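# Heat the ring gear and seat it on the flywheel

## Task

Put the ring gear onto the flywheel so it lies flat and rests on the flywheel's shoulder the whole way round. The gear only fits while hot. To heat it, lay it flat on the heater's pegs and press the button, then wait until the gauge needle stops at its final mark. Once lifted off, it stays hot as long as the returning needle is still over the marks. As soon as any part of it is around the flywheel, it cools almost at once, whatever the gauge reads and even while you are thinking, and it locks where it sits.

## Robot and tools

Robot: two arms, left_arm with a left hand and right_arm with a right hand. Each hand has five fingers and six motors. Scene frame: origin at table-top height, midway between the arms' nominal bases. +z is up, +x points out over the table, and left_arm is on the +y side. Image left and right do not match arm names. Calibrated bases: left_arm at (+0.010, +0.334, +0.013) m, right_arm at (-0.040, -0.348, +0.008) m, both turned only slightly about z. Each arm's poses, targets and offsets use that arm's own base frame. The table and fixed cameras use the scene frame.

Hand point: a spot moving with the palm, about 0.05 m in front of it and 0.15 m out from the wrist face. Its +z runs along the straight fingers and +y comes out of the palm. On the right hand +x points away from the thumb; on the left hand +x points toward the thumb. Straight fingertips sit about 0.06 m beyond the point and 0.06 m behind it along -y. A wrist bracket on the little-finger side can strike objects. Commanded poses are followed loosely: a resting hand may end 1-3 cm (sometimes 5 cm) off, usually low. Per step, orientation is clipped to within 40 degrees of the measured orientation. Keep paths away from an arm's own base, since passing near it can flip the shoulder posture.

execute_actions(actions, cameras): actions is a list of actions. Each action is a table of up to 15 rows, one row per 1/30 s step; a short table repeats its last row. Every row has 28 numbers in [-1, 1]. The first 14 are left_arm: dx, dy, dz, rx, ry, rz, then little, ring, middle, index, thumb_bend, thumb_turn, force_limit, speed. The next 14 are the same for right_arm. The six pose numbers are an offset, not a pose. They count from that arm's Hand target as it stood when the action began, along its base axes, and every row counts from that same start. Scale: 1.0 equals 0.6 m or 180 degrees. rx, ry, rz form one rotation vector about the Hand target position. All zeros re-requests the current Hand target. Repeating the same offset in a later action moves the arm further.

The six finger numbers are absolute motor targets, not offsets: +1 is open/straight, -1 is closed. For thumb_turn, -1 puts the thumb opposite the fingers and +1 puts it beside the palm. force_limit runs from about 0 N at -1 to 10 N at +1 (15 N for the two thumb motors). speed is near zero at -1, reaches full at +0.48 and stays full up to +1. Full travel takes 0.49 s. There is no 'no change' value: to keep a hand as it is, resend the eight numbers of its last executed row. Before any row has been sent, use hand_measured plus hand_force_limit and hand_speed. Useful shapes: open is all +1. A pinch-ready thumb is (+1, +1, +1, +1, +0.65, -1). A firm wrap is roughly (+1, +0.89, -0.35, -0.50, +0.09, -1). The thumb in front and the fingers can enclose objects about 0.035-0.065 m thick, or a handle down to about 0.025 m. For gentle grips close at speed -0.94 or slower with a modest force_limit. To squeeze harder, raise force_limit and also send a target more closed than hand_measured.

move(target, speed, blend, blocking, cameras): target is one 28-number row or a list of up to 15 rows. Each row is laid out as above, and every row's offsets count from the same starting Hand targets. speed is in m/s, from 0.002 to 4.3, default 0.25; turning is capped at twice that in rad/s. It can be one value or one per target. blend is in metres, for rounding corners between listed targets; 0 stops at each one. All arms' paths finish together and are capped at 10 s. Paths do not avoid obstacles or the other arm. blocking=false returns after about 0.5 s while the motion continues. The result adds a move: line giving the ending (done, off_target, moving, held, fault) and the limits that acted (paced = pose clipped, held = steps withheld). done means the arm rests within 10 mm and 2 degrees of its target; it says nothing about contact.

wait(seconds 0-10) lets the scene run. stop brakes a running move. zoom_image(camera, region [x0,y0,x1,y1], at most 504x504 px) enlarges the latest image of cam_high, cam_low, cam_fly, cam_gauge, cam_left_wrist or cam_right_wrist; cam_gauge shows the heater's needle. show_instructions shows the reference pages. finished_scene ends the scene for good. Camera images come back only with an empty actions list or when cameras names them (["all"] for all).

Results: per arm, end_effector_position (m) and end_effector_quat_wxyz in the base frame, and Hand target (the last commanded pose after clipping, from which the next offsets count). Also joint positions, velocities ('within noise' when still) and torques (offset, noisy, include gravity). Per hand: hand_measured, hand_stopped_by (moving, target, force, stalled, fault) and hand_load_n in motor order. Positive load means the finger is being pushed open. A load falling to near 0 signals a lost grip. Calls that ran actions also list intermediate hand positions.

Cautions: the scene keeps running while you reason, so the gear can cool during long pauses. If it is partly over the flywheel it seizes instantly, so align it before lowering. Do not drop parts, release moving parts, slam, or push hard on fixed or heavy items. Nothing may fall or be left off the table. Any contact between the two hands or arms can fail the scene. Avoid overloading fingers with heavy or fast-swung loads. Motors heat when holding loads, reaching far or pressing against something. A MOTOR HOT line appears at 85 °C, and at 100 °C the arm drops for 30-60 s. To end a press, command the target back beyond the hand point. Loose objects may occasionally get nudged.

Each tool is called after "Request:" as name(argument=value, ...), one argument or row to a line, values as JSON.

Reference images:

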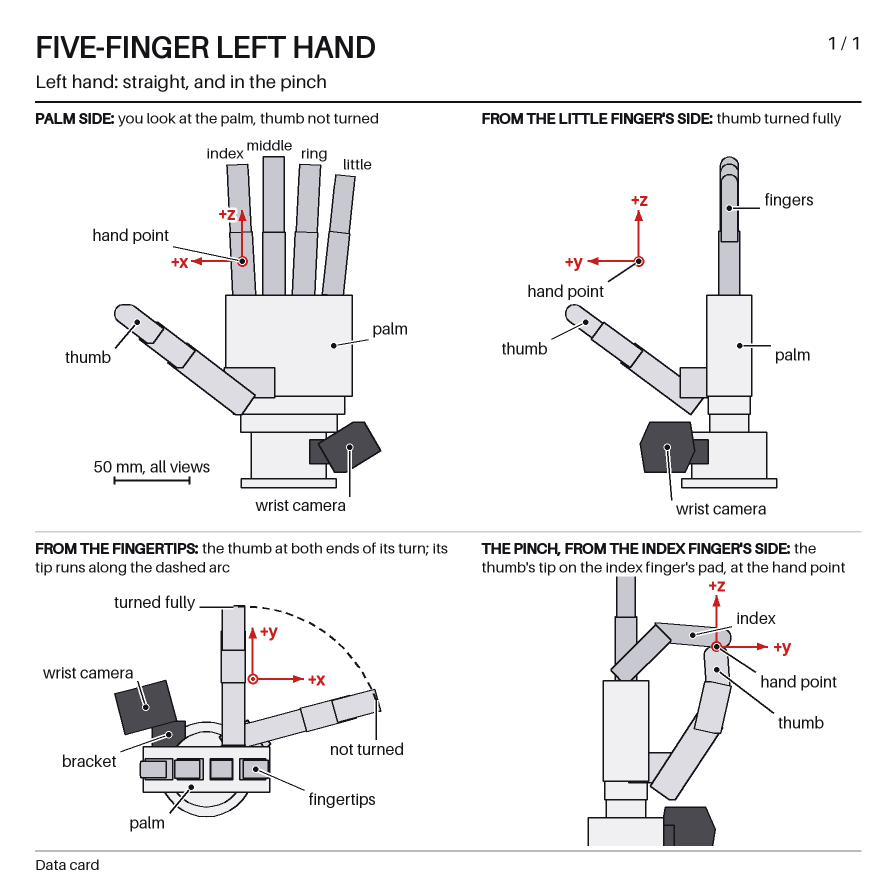

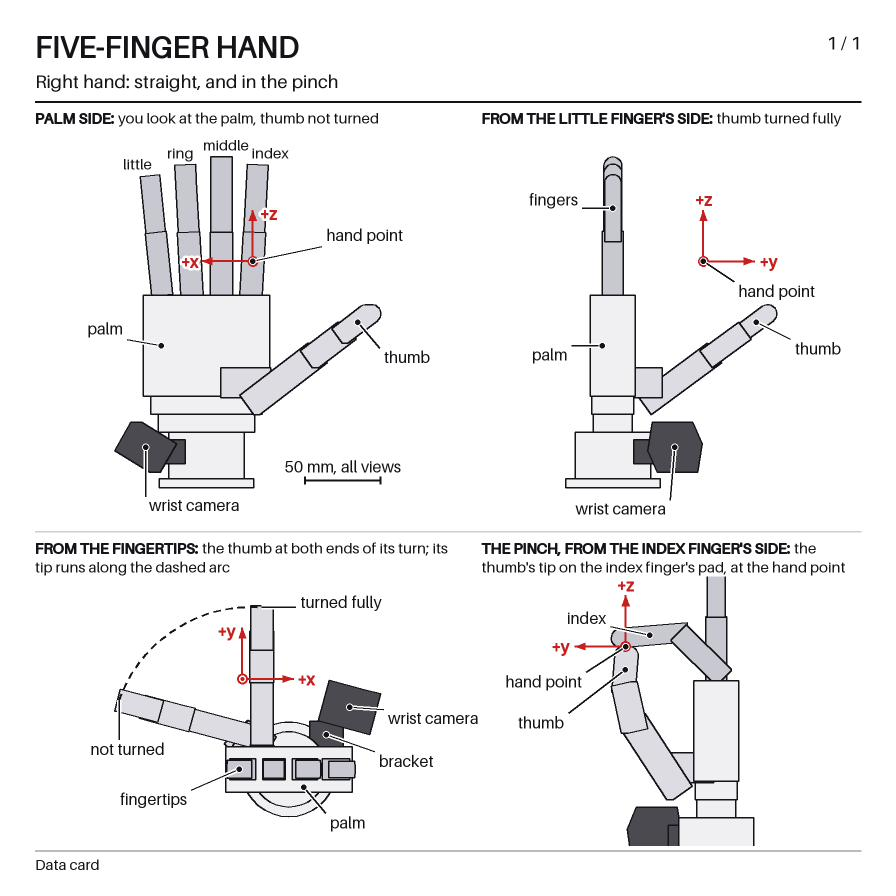

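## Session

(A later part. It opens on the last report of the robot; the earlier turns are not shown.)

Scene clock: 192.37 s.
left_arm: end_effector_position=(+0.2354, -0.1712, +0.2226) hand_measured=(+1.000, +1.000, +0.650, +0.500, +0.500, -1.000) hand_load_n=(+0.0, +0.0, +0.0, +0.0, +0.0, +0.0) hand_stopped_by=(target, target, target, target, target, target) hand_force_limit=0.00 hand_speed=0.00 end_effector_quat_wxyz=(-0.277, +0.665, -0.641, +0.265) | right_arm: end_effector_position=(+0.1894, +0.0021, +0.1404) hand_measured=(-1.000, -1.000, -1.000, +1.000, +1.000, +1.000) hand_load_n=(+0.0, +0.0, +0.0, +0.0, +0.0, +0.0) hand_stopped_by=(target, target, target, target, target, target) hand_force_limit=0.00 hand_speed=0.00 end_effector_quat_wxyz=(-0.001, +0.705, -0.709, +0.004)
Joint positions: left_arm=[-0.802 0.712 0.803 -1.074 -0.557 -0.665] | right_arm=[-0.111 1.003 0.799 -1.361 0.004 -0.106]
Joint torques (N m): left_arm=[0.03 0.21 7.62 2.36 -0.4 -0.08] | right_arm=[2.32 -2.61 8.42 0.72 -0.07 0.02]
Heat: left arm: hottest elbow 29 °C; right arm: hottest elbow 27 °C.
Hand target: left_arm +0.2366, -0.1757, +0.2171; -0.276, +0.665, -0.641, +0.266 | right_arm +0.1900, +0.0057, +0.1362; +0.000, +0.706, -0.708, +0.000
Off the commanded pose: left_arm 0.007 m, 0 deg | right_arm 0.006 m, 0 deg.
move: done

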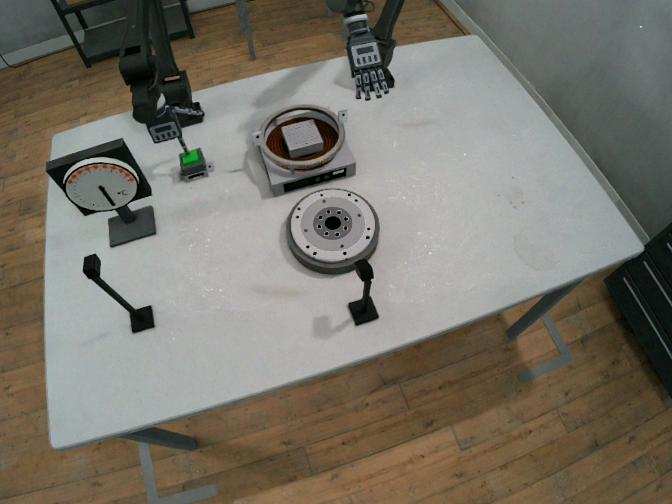

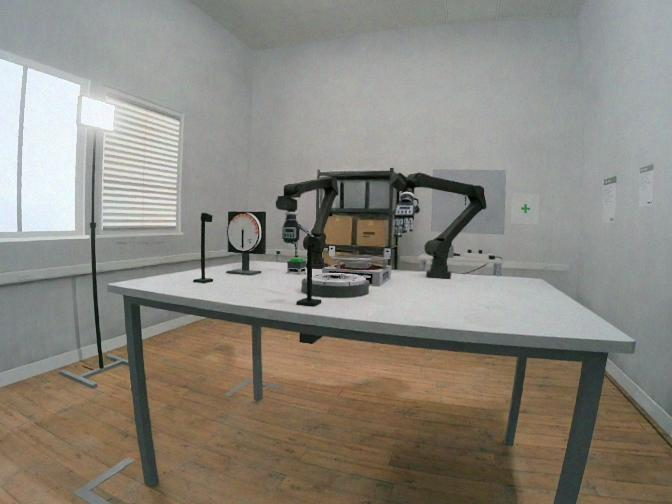

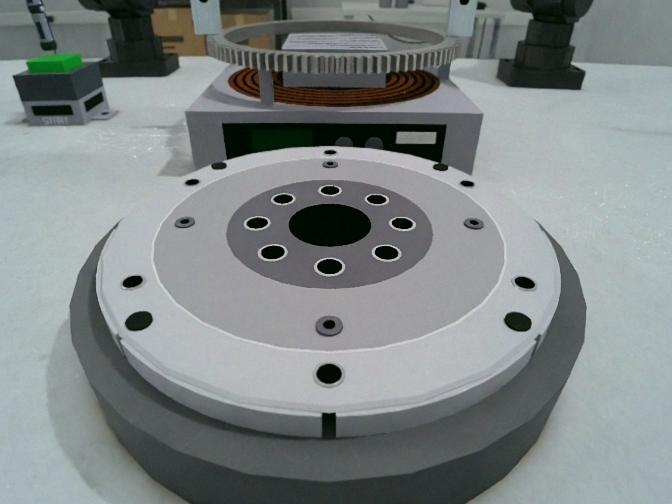

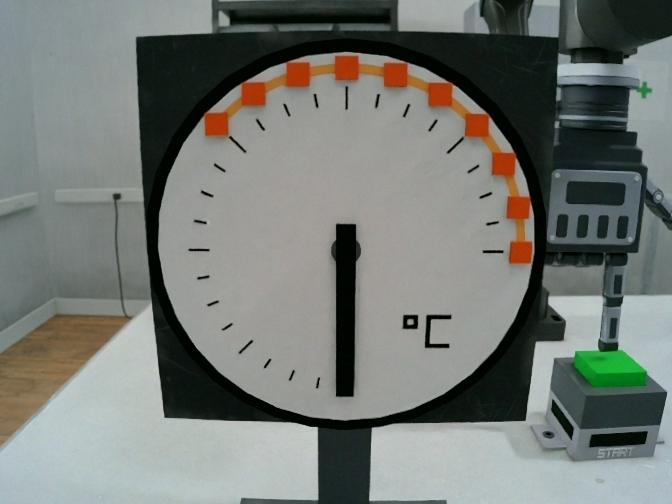

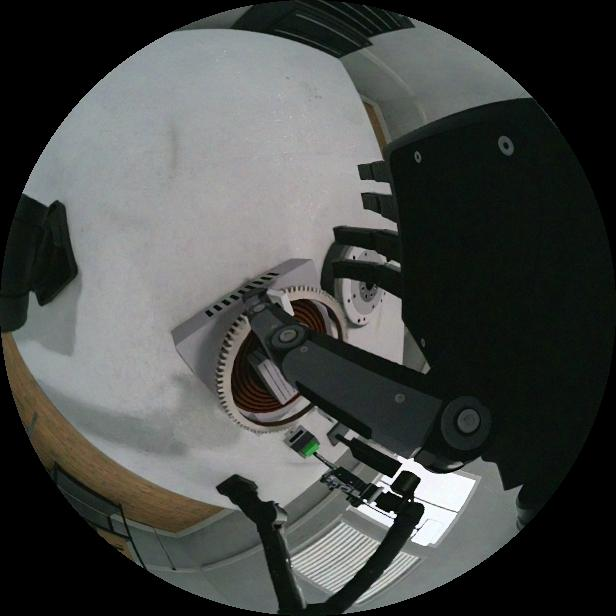

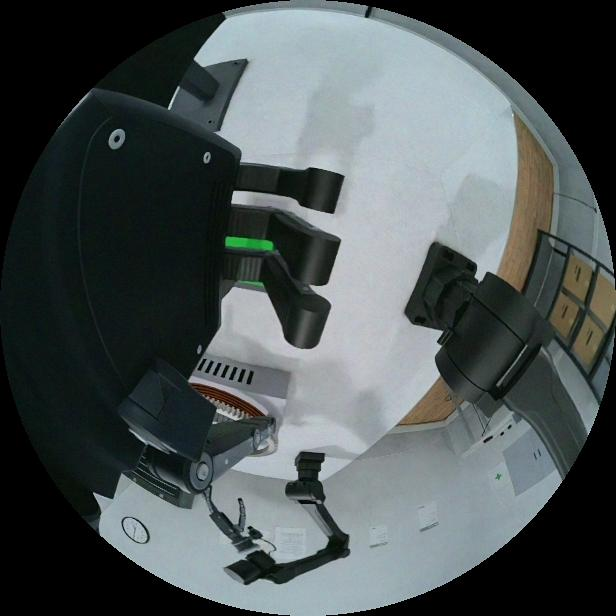

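Request:
move(
  target=[
    [0,0,0,0,0,0,1,1,0.65,0.5,0.5,-1,0,0,0.013,0.006,-0.008,0,0,0,-1,-1,-1,1,1,1,0,0],
    [0,0,0,0,0,0,1,1,0.65,0.5,0.5,-1,0,0,0.013,0.006,-0.035,0,0,0,-1,-1,-1,1,1,1,0,0],
  ],
  speed=0.05,
  cameras=["cam_gauge","cam_fly","cam_high"],
)

Request:
zoom_image(
  camera="cam_gauge",
  region=[500, 200, 672, 480],
)

Scene clock: 204.13 s.
left_arm: end_effector_position=(+0.2354, -0.1712, +0.2226) hand_measured=(+1.000, +1.000, +0.650, +0.500, +0.500, -1.000) hand_load_n=(+0.0, +0.0, +0.0, +0.0, +0.0, +0.0) hand_stopped_by=(target, target, target, target, target, target) hand_force_limit=0.00 hand_speed=0.00 end_effector_quat_wxyz=(-0.277, +0.665, -0.641, +0.265) | right_arm: end_effector_position=(+0.1983, +0.0055, +0.1243) hand_measured=(-1.000, -1.000, -1.000, +1.000, +1.000, +1.000) hand_load_n=(+0.0, +0.0, +0.5, -1.0, +0.0, +0.0) hand_stopped_by=(target, target, target, target, target, target) hand_force_limit=0.00 hand_speed=0.00 end_effector_quat_wxyz=(-0.004, +0.705, -0.709, +0.007)
Joint positions: left_arm=[-0.802 0.712 0.803 -1.074 -0.557 -0.665] | right_arm=[-0.095 1.032 0.776 -1.298 0.004 -0.089]
Joint torques (N m): left_arm=[-0.09 0.21 7.57 2.37 -0.41 -0.08] | right_arm=[2.78 -2.14 7.61 1.03 -0.06 0.09]
Heat: left arm: hottest elbow 29 °C; right arm: hottest elbow 26 °C.
Hand target: left_arm +0.2366, -0.1757, +0.2171; -0.276, +0.665, -0.641, +0.266 | right_arm +0.1978, +0.0093, +0.1152; +0.000, +0.706, -0.708, +0.000
Off the commanded pose: left_arm 0.007 m, 0 deg | right_arm 0.010 m, 1 deg.
move: done
Images, in order (width x height): cam_high 672x504, cam_fly 672x504, cam_gauge 672x504.

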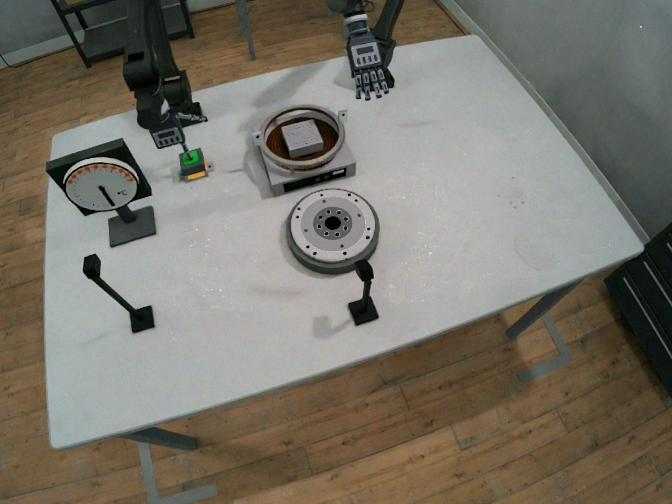

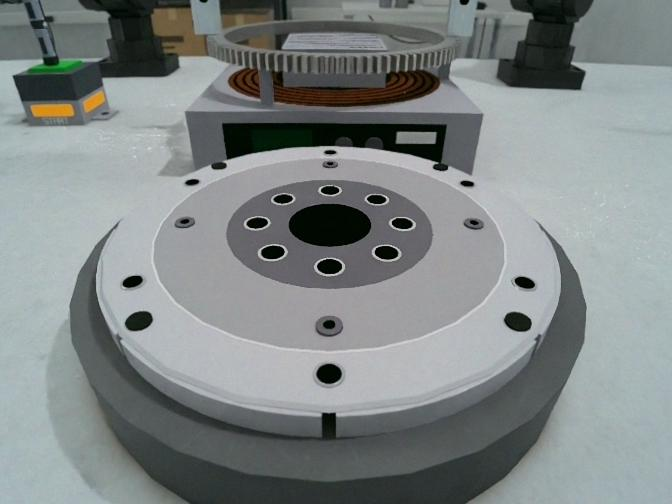

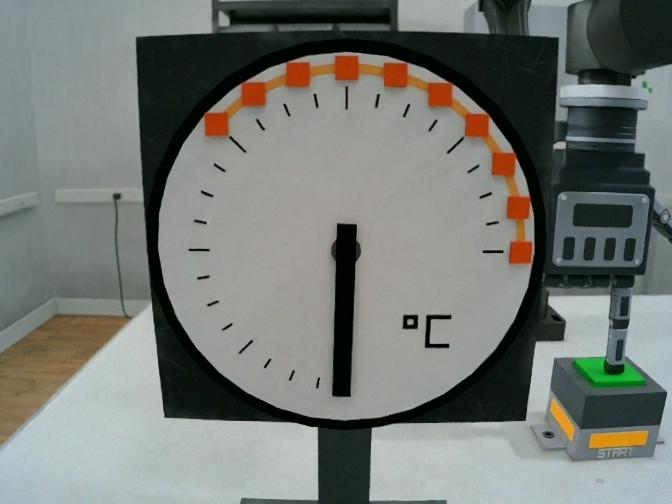

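Scaled by 1.800.

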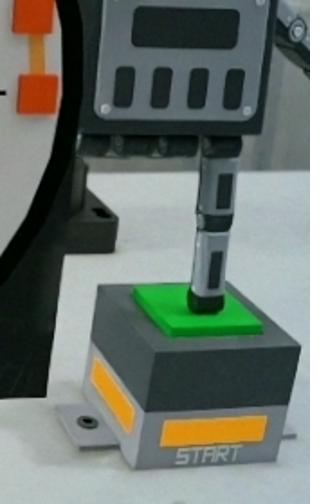

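Request:
move(
  target=[
    [0,0,0,0,0,0,1,1,0.65,0.5,0.5,-1,0,0,0,0,0.208,0,0,0,-1,-1,-1,1,1,1,0,0],
    [0,0,0,0,0,0,1,1,0.65,0.5,0.5,-1,0,0,0.1323,0.321,0.2113,0.0014,-0.25,0.0051,1,1,0.65,0.5,0.5,-1,0,0],
  ],
  speed=0.2,
  cameras=["all"],
)

Request:
zoom_image(
  camera="cam_high",
  region=[230, 60, 400, 200],
)

Request:
zoom_image(
  camera="cam_left_wrist",
  region=[220, 260, 320, 360],
)

Request:
zoom_image(
  camera="cam_right_wrist",
  region=[200, 180, 420, 400],
)

Scene clock: 238.87 s.
left_arm: end_effector_position=(+0.2354, -0.1712, +0.2226) hand_measured=(+1.000, +1.000, +0.650, +0.500, +0.500, -1.000) hand_load_n=(+0.0, +0.0, +0.0, +0.0, +0.0, +0.0) hand_stopped_by=(target, target, target, target, target, target) hand_force_limit=0.00 hand_speed=0.00 end_effector_quat_wxyz=(-0.277, +0.665, -0.641, +0.265) | right_arm: end_effector_position=(+0.2764, +0.1967, +0.2469) hand_measured=(+1.000, +1.000, +0.650, +0.500, +0.500, -1.000) hand_load_n=(+0.0, +0.0, +0.0, +0.0, +0.0, -0.5) hand_stopped_by=(target, target, target, target, target, target) hand_force_limit=0.00 hand_speed=0.00 end_effector_quat_wxyz=(-0.272, +0.657, -0.649, +0.269)
Joint positions: left_arm=[-0.802 0.712 0.803 -1.074 -0.557 -0.665] | right_arm=[0.739 0.843 0.916 -1.003 0.49 0.561]
Joint torques (N m): left_arm=[-0.09 0.15 7.61 2.41 -0.41 -0.07] | right_arm=[2.73 -1.38 9.74 1.99 0.68 0.02]
Heat: left arm: hottest elbow 29 °C; right arm: hottest elbow 26 °C.
Hand target: left_arm +0.2366, -0.1757, +0.2171; -0.276, +0.665, -0.641, +0.266 | right_arm +0.2771, +0.2020, +0.2421; -0.273, +0.658, -0.648, +0.269
Off the commanded pose: left_arm 0.007 m, 0 deg | right_arm 0.007 m, 0 deg.
move: done

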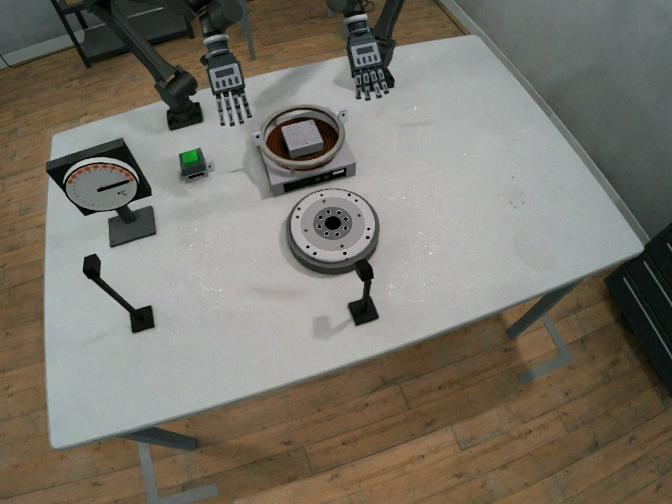

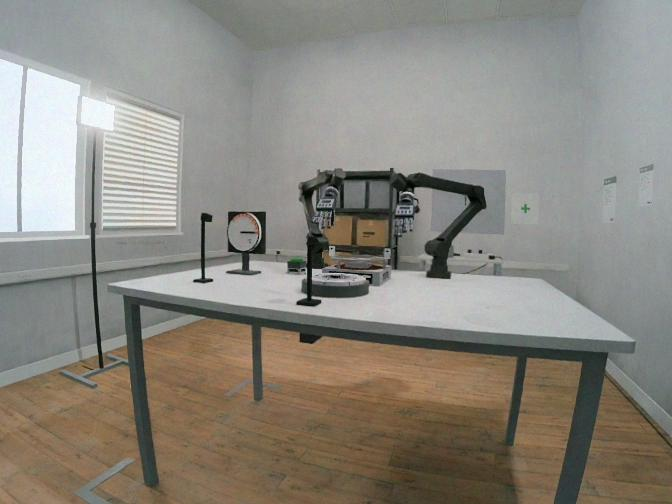

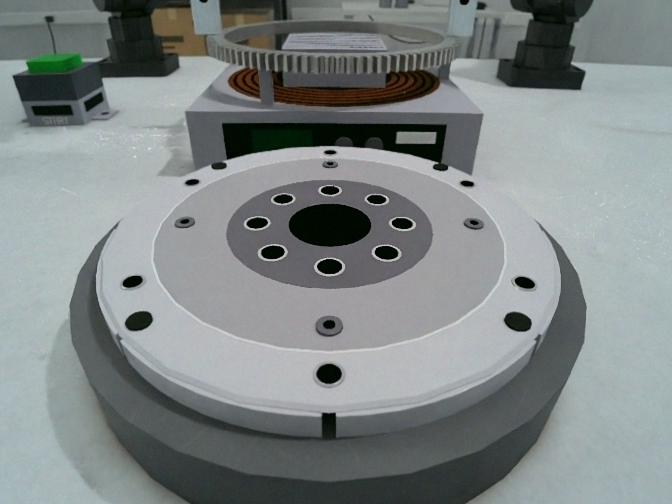

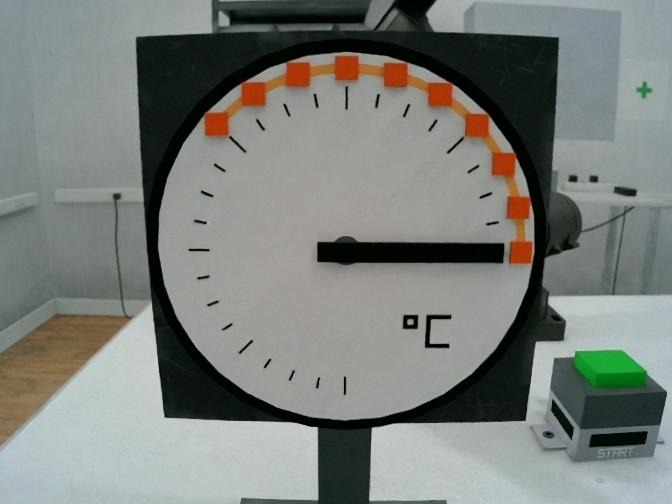

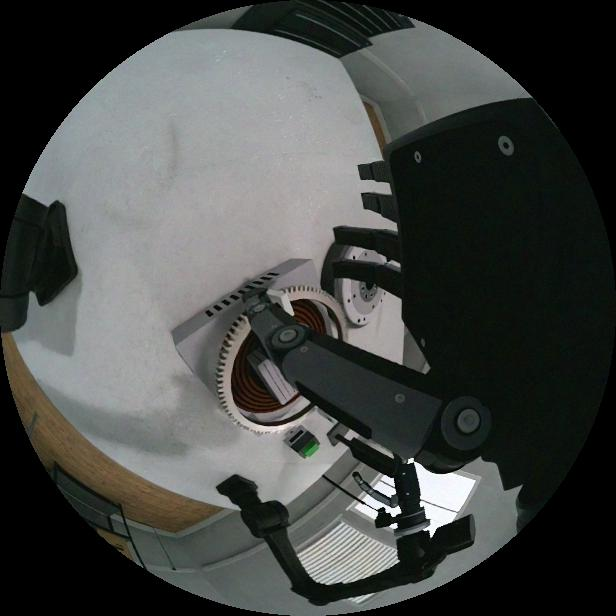

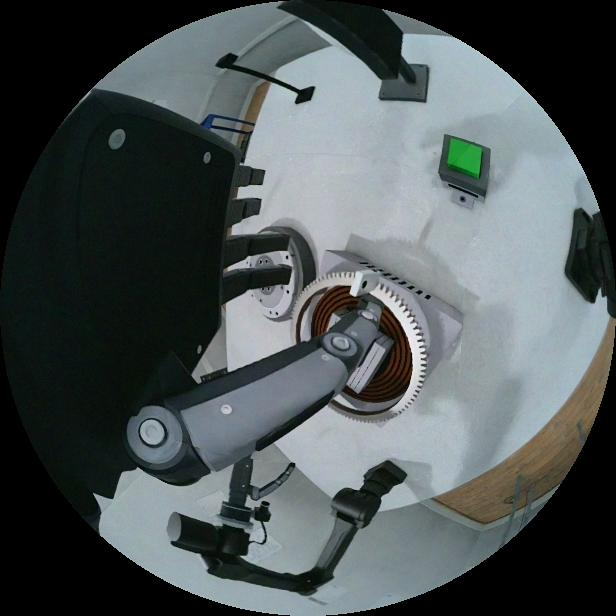

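Scaled by 2.965.

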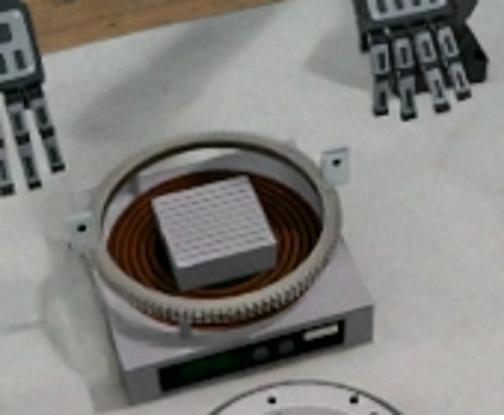

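Scaled by 5.040 from the camera's 616x616 image, which has a finer 880x880 frame.

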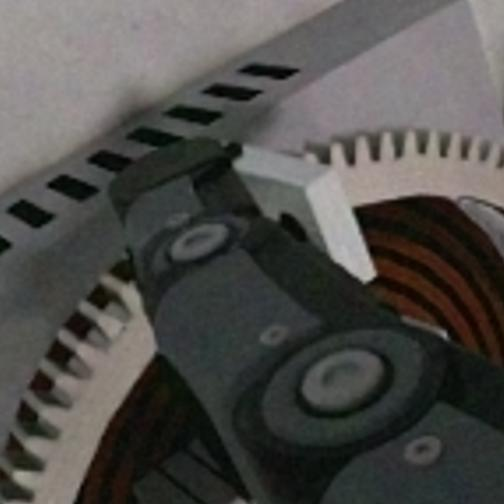

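Scaled by 2.291 from the camera's 616x616 image, which has a finer 880x880 frame.

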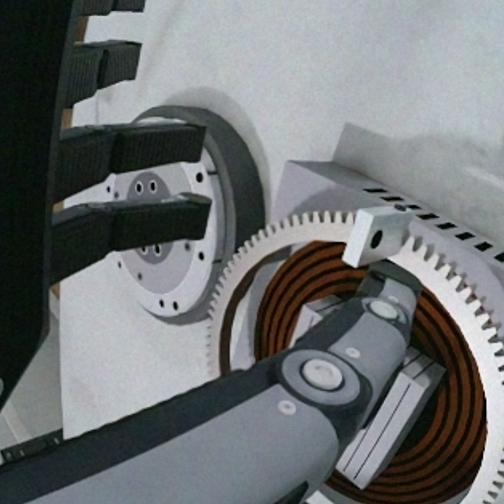

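Request:
move(
  target=[0.0583,-0.089,-0.0677,0,0,0,1,1,0.65,0.5,0.5,-1,0,0,0.074,0.0563,-0.0998,0,0,0,1,1,0.65,0.5,0.5,-1,0,0],
  speed=0.15,
  cameras=["all"],
)

Request:
zoom_image(
  camera="cam_high",
  region=[230, 60, 400, 200],
)

Request:
zoom_image(
  camera="cam_left_wrist",
  region=[220, 230, 360, 370],
)

Request:
zoom_image(
  camera="cam_right_wrist",
  region=[260, 230, 400, 370],
)

Request:
zoom_image(
  camera="cam_fly",
  region=[170, 0, 500, 140],
)

Scene clock: 353.60 s.
left_arm: end_effector_position=(+0.2706, -0.2242, +0.1808) hand_measured=(+1.000, +1.000, +0.650, +0.500, +0.500, -1.000) hand_load_n=(+0.0, +0.0, +0.0, +0.0, +0.0, +0.0) hand_stopped_by=(target, target, target, target, target, target) hand_force_limit=0.00 hand_speed=0.00 end_effector_quat_wxyz=(-0.277, +0.664, -0.642, +0.263) | right_arm: end_effector_position=(+0.3185, +0.2358, +0.1851) hand_measured=(+1.000, +1.000, +0.650, +0.500, +0.500, -1.000) hand_load_n=(+0.0, -0.5, +0.0, +0.0, +0.0, +0.0) hand_stopped_by=(target, target, target, target, target, target) hand_force_limit=0.00 hand_speed=0.00 end_effector_quat_wxyz=(-0.272, +0.658, -0.649, +0.268)
Joint positions: left_arm=[-0.845 0.919 0.79 -0.88 -0.58 -0.707] | right_arm=[0.739 1.022 0.852 -0.76 0.487 0.56]
Joint torques (N m): left_arm=[-0.09 -1.79 7.84 2.26 -0.43 -0.08] | right_arm=[1.32 -4.42 9.98 2 0.3 -0.08]
Heat: left arm: hottest elbow 29 °C; right arm: hottest elbow 28 °C.
Hand target: left_arm +0.2716, -0.2292, +0.1765; -0.276, +0.665, -0.641, +0.266 | right_arm +0.3215, +0.2357, +0.1822; -0.272, +0.658, -0.648, +0.269
Off the commanded pose: left_arm 0.007 m, 0 deg | right_arm 0.004 m, 0 deg.
move: done

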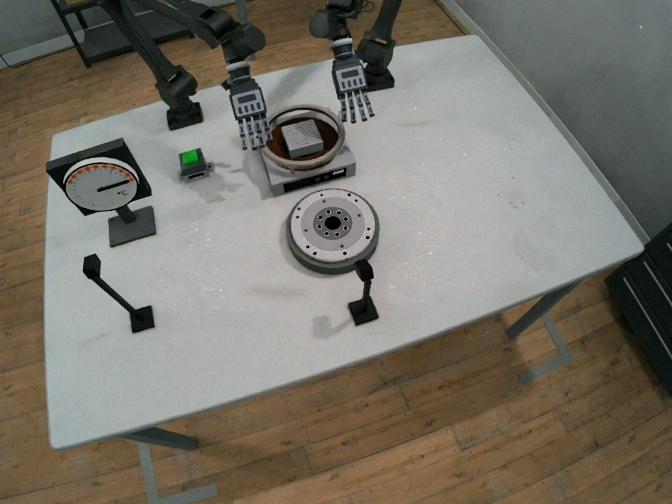

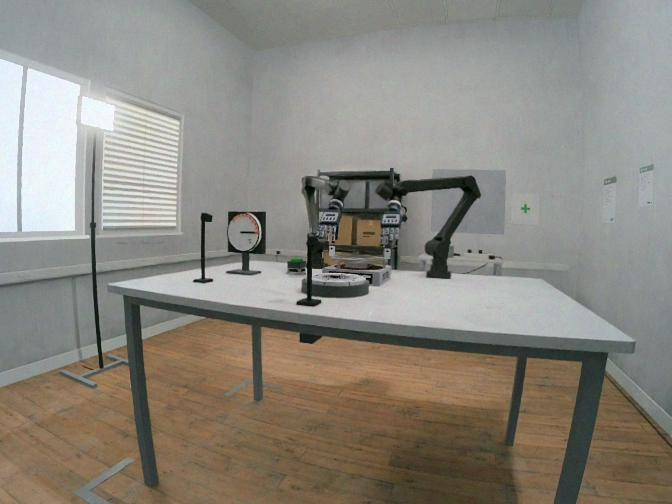

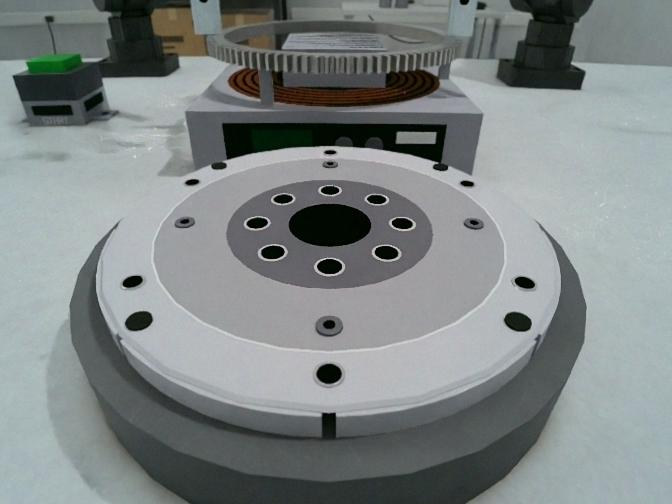

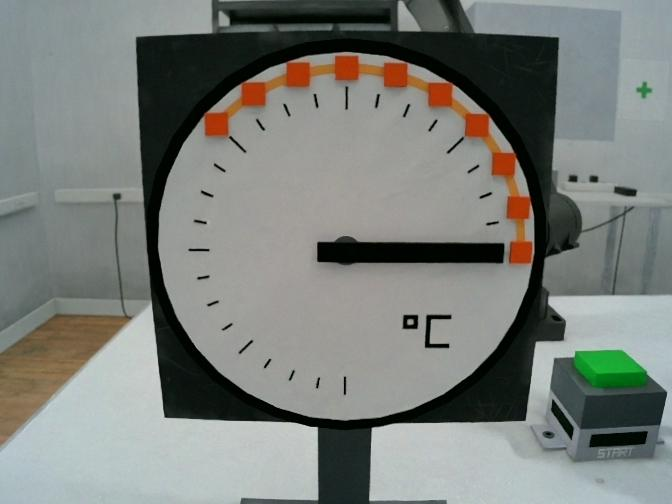

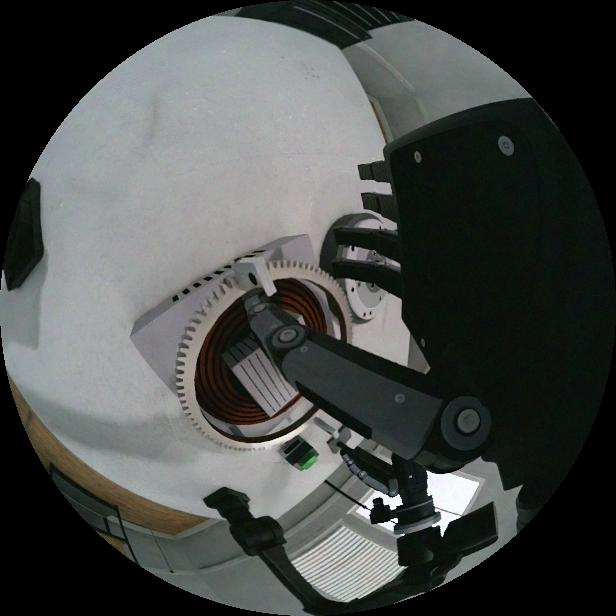

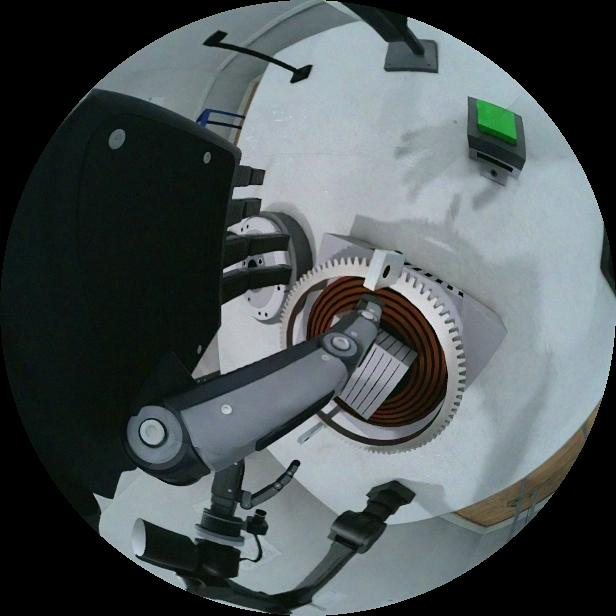

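Scaled by 2.965.

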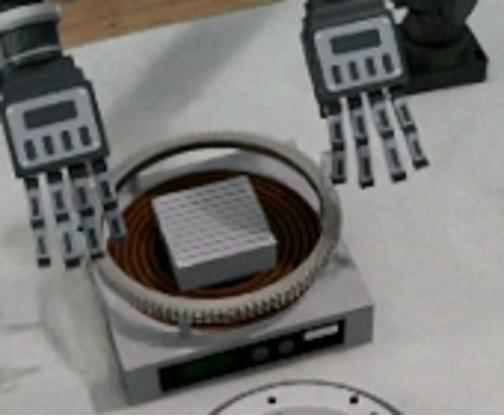

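Scaled by 3.600 from the camera's 616x616 image, which has a finer 880x880 frame.

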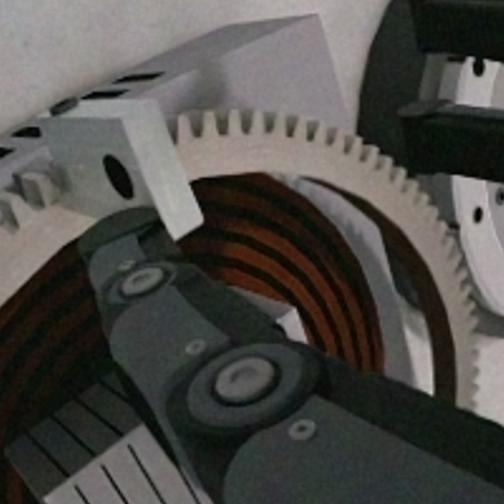

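Scaled by 3.600 from the camera's 616x616 image, which has a finer 880x880 frame.

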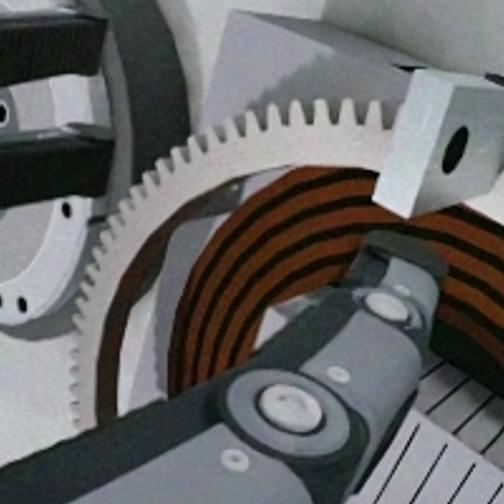

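Scaled by 1.527.

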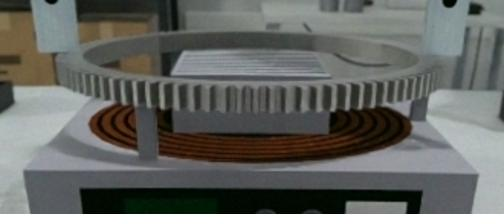

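Request:
move(
  target=[0.0073,0,-0.073,0,0,0,1,1,0.1,0.1,0.65,-1,0,0,0,-0.0155,-0.0718,0,0,0,1,1,0.1,0.1,0.65,-1,0,0],
  speed=0.08,
  cameras=["all"],
)

Request:
zoom_image(
  camera="cam_high",
  region=[230, 60, 400, 200],
)

Request:
zoom_image(
  camera="cam_left_wrist",
  region=[200, 200, 360, 360],
)

Request:
zoom_image(
  camera="cam_right_wrist",
  region=[260, 200, 420, 360],
)

Request:
zoom_image(
  camera="cam_fly",
  region=[170, 0, 500, 140],
)

Scene clock: 397.80 s.
left_arm: end_effector_position=(+0.2749, -0.2293, +0.1405) hand_measured=(+1.000, +1.000, +0.100, +0.100, +0.650, -1.000) hand_load_n=(+0.0, +0.0, +0.0, +0.0, +0.0, +0.0) hand_stopped_by=(target, target, target, target, target, target) hand_force_limit=0.00 hand_speed=0.00 end_effector_quat_wxyz=(-0.276, +0.665, -0.640, +0.269) | right_arm: end_effector_position=(+0.3181, +0.2292, +0.1440) hand_measured=(+1.000, +1.000, +0.100, +0.100, +0.650, -1.000) hand_load_n=(+0.0, +0.0, +0.0, +0.0, +0.0, +0.0) hand_stopped_by=(target, target, target, target, target, target) hand_force_limit=0.00 hand_speed=0.00 end_effector_quat_wxyz=(-0.275, +0.658, -0.648, +0.268)
Joint positions: left_arm=[-0.845 0.956 0.698 -0.738 -0.579 -0.708] | right_arm=[0.721 1.032 0.745 -0.629 0.474 0.541]
Joint torques (N m): left_arm=[0.79 -1.96 7.3 2.3 -0.21 0.05] | right_arm=[0.5 -3.84 9.39 2.18 0.28 -0.09]
Heat: left arm: hottest elbow 32 °C; right arm: hottest elbow 28 °C.
Hand target: left_arm +0.2760, -0.2291, +0.1327; -0.276, +0.665, -0.641, +0.266 | right_arm +0.3215, +0.2264, +0.1391; -0.272, +0.658, -0.648, +0.269
Off the commanded pose: left_arm 0.008 m, 0 deg | right_arm 0.007 m, 0 deg.
move: done

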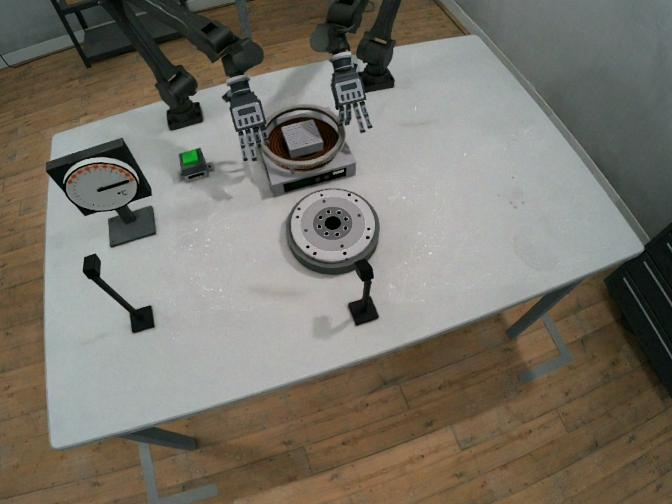

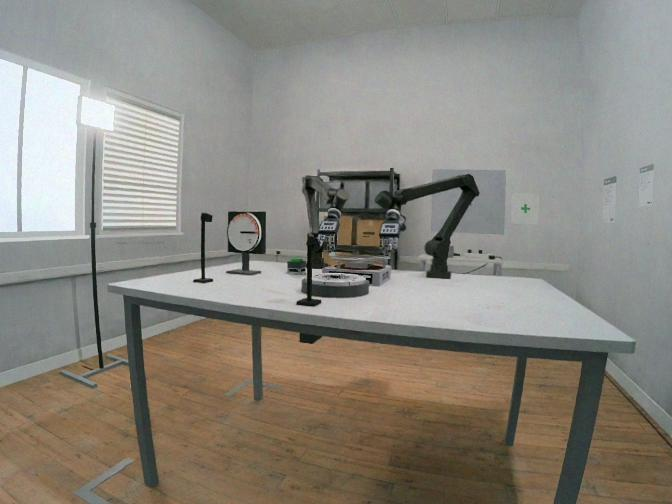

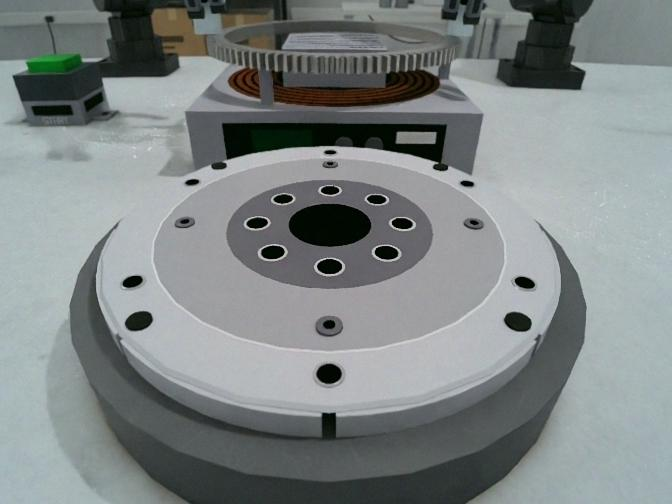

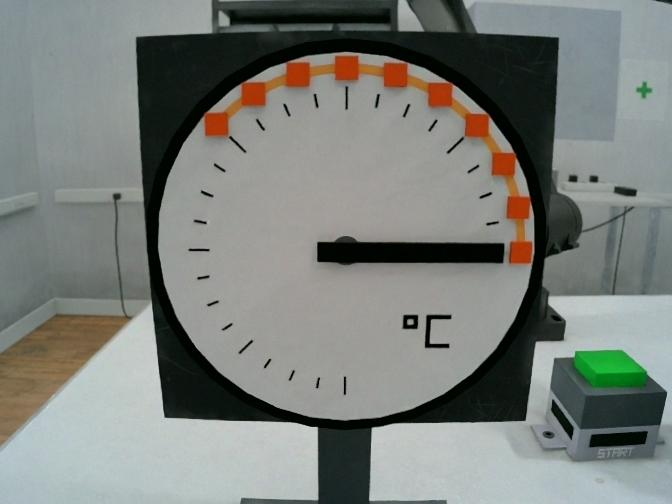

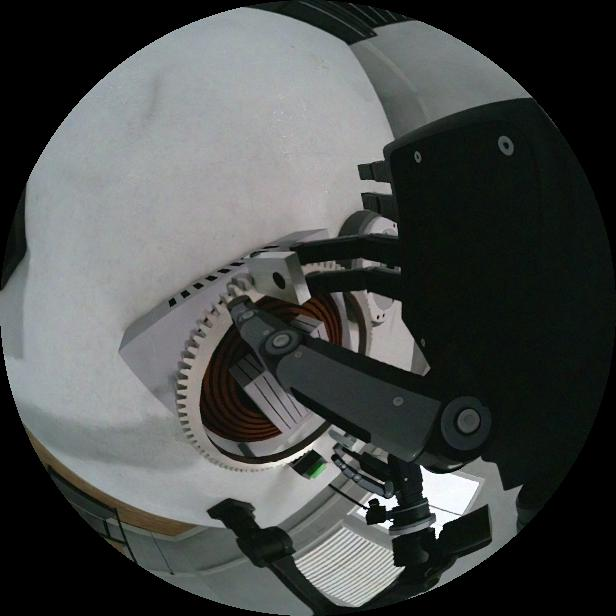

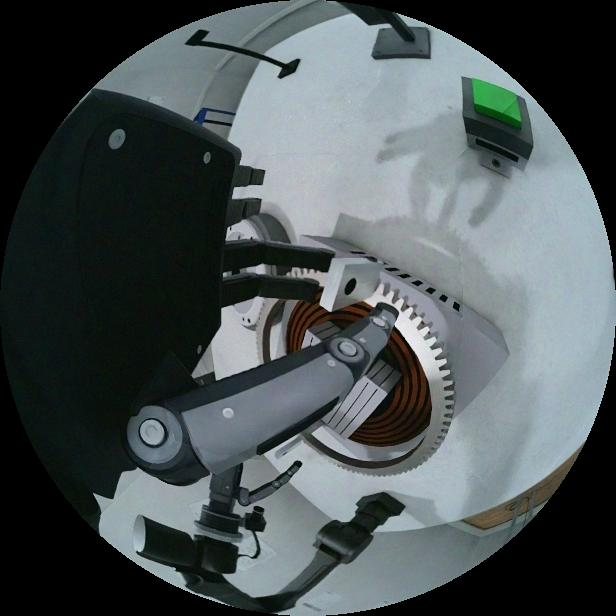

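Scaled by 2.965.

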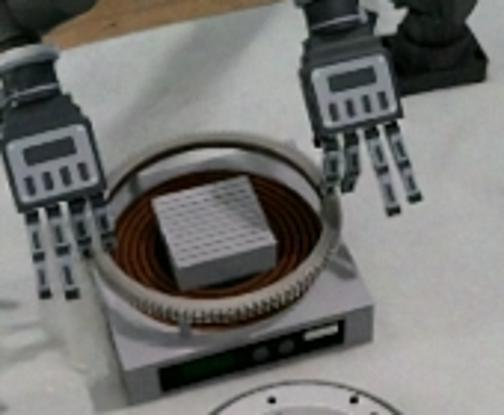

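Scaled by 3.150 from the camera's 616x616 image, which has a finer 880x880 frame.

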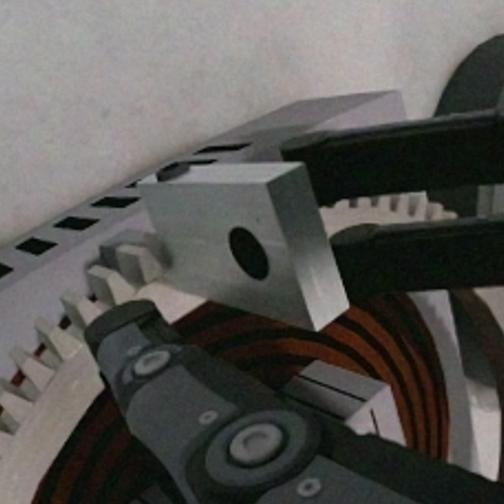

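Scaled by 3.150 from the camera's 616x616 image, which has a finer 880x880 frame.

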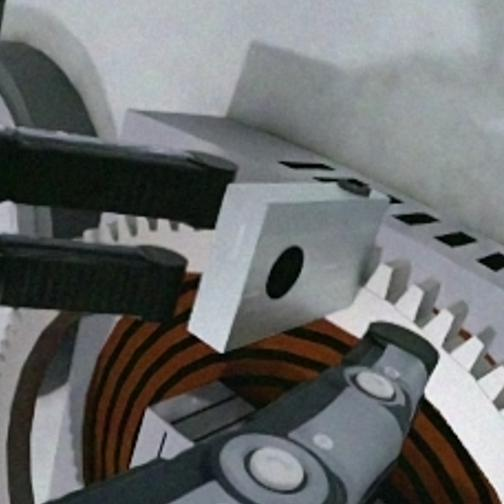

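Scaled by 1.527.

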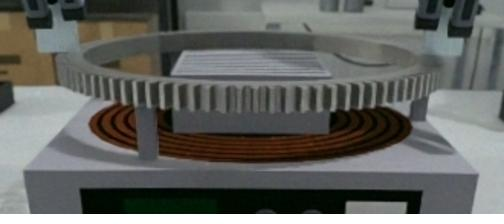

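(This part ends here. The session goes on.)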